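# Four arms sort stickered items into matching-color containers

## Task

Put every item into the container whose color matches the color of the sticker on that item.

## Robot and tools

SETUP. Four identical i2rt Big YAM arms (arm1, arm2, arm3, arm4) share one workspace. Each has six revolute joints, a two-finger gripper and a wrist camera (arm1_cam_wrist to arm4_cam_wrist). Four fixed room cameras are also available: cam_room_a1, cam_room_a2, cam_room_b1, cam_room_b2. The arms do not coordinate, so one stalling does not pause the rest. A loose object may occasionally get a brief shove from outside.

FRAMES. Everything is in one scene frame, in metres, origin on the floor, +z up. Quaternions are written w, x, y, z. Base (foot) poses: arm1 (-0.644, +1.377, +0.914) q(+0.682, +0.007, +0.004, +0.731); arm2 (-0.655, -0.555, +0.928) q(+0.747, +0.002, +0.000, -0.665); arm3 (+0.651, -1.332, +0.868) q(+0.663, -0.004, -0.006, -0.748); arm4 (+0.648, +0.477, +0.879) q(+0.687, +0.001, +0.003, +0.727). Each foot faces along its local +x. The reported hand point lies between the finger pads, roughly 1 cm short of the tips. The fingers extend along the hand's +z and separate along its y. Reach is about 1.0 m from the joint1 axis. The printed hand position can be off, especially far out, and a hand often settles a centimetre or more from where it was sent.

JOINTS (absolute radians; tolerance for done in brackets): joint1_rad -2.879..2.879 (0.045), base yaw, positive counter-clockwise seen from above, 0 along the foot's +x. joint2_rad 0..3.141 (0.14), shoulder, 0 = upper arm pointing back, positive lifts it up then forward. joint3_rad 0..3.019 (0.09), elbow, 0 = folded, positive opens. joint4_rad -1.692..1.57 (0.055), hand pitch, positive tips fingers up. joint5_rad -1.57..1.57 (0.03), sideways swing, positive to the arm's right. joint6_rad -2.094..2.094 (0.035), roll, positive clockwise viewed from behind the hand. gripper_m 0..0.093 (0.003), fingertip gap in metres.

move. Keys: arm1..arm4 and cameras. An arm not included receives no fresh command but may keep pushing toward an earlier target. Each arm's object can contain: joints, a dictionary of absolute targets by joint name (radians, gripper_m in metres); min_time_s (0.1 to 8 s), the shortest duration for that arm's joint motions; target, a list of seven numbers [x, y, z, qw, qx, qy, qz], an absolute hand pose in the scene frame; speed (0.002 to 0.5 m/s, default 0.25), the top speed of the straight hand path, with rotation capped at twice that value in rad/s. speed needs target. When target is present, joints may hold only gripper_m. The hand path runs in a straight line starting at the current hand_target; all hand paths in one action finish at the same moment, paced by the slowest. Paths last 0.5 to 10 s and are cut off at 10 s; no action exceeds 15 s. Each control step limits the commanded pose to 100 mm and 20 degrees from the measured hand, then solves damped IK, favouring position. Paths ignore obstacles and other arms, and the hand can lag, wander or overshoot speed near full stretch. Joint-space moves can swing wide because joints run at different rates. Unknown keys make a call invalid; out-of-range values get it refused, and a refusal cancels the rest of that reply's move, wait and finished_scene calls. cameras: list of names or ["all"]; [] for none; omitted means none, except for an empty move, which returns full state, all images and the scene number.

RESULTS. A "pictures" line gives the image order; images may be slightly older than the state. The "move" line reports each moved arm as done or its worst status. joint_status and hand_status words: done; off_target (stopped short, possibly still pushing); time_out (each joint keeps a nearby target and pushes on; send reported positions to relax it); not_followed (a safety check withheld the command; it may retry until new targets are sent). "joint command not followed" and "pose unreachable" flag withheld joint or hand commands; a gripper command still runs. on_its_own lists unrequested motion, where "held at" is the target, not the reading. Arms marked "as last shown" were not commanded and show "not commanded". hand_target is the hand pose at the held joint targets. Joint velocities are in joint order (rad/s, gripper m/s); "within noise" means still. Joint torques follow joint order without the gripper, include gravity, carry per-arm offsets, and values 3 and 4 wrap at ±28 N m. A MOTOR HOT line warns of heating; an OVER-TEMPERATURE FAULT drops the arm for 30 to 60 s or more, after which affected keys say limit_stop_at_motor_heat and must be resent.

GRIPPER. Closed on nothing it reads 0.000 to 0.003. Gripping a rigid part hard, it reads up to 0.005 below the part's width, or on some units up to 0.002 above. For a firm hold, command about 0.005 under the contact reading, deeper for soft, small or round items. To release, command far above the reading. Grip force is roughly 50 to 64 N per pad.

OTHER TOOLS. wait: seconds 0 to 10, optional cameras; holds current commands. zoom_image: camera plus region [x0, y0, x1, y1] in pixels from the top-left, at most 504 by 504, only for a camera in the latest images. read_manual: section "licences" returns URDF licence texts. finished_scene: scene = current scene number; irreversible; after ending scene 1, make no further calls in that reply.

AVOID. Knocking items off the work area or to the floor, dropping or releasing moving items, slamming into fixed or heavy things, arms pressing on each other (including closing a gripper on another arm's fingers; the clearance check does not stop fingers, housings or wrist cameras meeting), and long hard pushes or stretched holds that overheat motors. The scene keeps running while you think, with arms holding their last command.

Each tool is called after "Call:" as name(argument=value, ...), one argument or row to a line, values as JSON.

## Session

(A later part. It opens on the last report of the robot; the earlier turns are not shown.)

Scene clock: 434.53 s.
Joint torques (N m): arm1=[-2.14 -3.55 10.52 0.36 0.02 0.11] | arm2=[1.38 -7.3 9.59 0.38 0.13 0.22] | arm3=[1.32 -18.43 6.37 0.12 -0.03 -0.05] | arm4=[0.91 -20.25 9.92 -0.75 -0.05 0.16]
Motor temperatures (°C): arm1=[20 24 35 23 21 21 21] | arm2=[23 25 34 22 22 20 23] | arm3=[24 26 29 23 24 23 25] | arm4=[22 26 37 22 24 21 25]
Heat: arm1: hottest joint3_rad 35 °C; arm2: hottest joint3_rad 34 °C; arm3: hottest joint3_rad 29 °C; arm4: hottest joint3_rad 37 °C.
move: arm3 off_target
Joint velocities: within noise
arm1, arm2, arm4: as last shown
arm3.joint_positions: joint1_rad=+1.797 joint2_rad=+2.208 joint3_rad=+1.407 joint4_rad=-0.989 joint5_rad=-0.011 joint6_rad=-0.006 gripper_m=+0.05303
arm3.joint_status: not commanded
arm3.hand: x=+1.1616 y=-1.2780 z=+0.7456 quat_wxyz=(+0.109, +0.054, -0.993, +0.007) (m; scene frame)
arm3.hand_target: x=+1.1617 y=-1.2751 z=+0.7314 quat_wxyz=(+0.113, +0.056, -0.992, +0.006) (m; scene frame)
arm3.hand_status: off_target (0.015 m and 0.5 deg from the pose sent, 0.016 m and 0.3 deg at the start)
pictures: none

Call:
move(
  arm3={"joints":{"gripper_m":0.085}},
  cameras=[],
)

Call:
move(
  arm3={"target":[1.158,-1.276,0.95,0.1130,0.0563,-0.9920,0.0064],"speed":0.15},
  cameras=["arm3_cam_wrist","cam_room_a1","cam_room_a2"],
)

Scene clock: 471.13 s.
Joint torques (N m): arm1=[-1.44 -3.6 10.76 0.29 -0.01 0.12] | arm2=[1.38 -7.36 9.59 0.36 0.14 0.21] | arm3=[1.49 -18.9 6.35 -0.1 -0.04 -0.05] | arm4=[1.44 -19.84 9.95 -0.72 -0.06 0.13]
Motor temperatures (°C): arm1=[20 24 36 23 21 21 21] | arm2=[23 25 34 22 22 20 23] | arm3=[24 25 28 23 24 23 25] | arm4=[22 26 39 22 24 21 25]
Heat: arm1: hottest joint3_rad 36 °C; arm2: hottest joint3_rad 34 °C; arm3: hottest joint3_rad 28 °C; arm4: hottest joint3_rad 39 °C.
move: arm3 done
Joint velocities: within noise
arm1, arm2, arm4: as last shown
arm3.joint_positions: joint1_rad=+1.797 joint2_rad=+2.213 joint3_rad=+1.407 joint4_rad=-0.984 joint5_rad=-0.011 joint6_rad=-0.006 gripper_m=+0.08495
arm3.joint_status: all done
arm3.hand: x=+1.1615 y=-1.2781 z=+0.7429 quat_wxyz=(+0.109, +0.054, -0.993, +0.007) (m; scene frame)
arm3.hand_target: x=+1.1617 y=-1.2751 z=+0.7313 quat_wxyz=(+0.113, +0.056, -0.992, +0.006) (m; scene frame)
arm3.hand_status: not commanded
pictures: none
No camera images: "cameras" was empty.

Scene clock: 473.23 s.
Joint torques (N m): arm1=[-1.96 -3.78 10.81 0.09 0.01 0.12] | arm2=[1.38 -7.18 9.58 0.34 0.13 0.21] | arm3=[0.85 -20.07 10.63 -0.99 0.01 -0.1] | arm4=[1.49 -19.72 9.88 -0.8 -0.02 0.11]
Motor temperatures (°C): arm1=[20 24 36 23 21 21 21] | arm2=[23 25 34 22 22 20 23] | arm3=[24 25 28 23 24 23 25] | arm4=[22 26 39 22 24 21 25]
Heat: arm1: hottest joint3_rad 36 °C; arm2: hottest joint3_rad 34 °C; arm3: hottest joint3_rad 28 °C; arm4: hottest joint3_rad 39 °C.
move: arm3 off_target
Joint velocities: within noise
arm1.joint_positions: joint1_rad=-2.247 joint2_rad=+1.089 joint3_rad=+1.012 joint4_rad=-1.469 joint5_rad=-0.006 joint6_rad=-0.009 gripper_m=+0.08496
arm1.joint_status: not commanded
arm1.hand: x=-0.3989 y=+1.2098 z=+1.1300 quat_wxyz=(-0.005, -0.295, -0.956, +0.002) (m; scene frame)
arm1.hand_target: x=-0.4000 y=+1.2100 z=+1.1300 quat_wxyz=(+0.000, -0.300, -0.954, +0.000) (m; scene frame)
arm1.hand_status: not commanded
arm2.joint_positions: joint1_rad=+0.917 joint2_rad=+1.095 joint3_rad=+0.983 joint4_rad=-1.432 joint5_rad=+0.000 joint6_rad=-0.007 gripper_m=+0.08992
arm2.joint_status: not commanded
arm2.hand: x=-0.4023 y=-0.7071 z=+1.1359 quat_wxyz=(-0.013, -0.261, -0.965, +0.002) (m; scene frame)
arm2.hand_target: x=-0.4060 y=-0.7030 z=+1.1301 quat_wxyz=(+0.000, -0.265, -0.964, +0.000) (m; scene frame)
arm2.hand_status: not commanded
arm3.joint_positions: joint1_rad=+1.797 joint2_rad=+1.908 joint3_rad=+1.487 joint4_rad=-1.408 joint5_rad=-0.011 joint6_rad=-0.006 gripper_m=+0.08496
arm3.joint_status: not commanded
arm3.hand: x=+1.1445 y=-1.2772 z=+0.9370 quat_wxyz=(+0.129, +0.054, -0.990, +0.008) (m; scene frame)
arm3.hand_target: x=+1.1575 y=-1.2761 z=+0.9502 quat_wxyz=(+0.113, +0.056, -0.992, +0.007) (m; scene frame)
arm3.hand_status: off_target (0.019 m and 1.8 deg from the pose sent, 0.207 m and 0.5 deg at the start)
arm4: as last shown
pictures: arm3_cam_wrist, cam_room_a1, cam_room_a2
Images, in order (width x height): arm3_cam_wrist 672x504, cam_room_a1 672x504, cam_room_a2 672x504.

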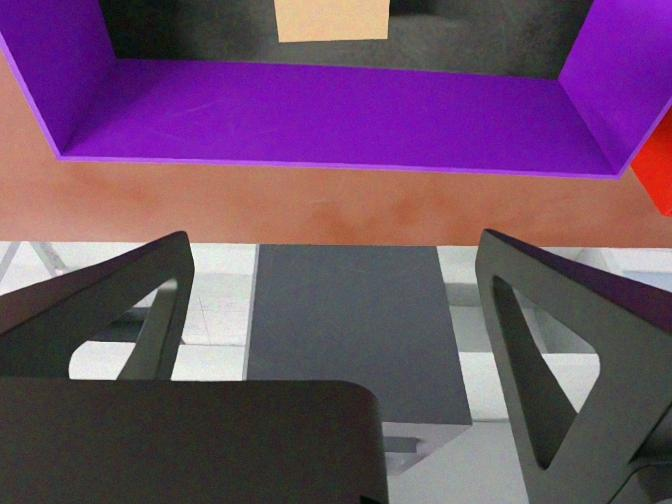

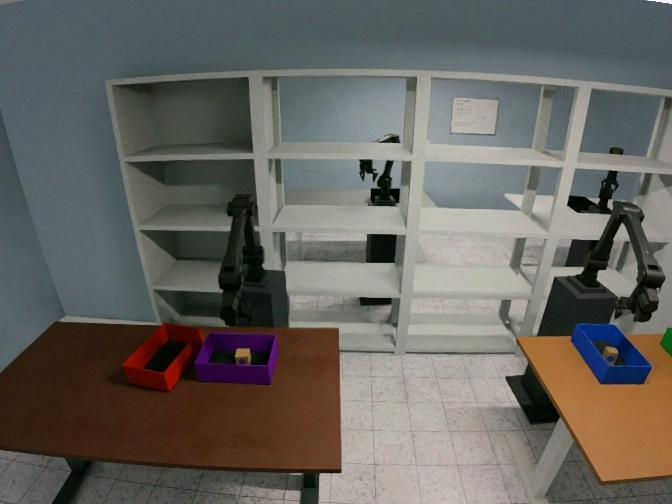

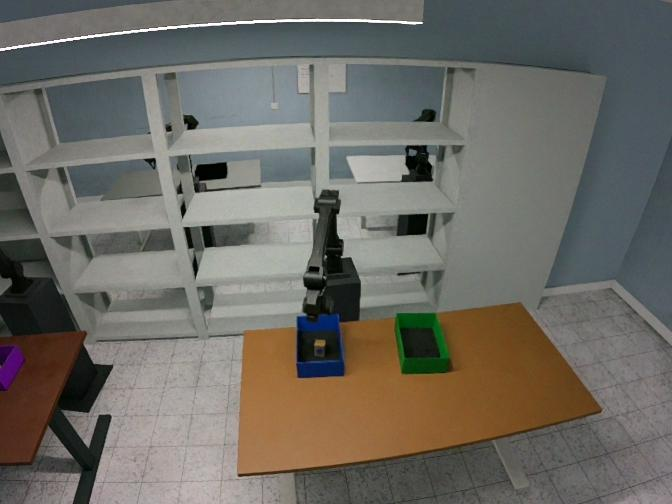

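Call:
finished_scene(
  scene=2,
)

The scene is finished: the task was done.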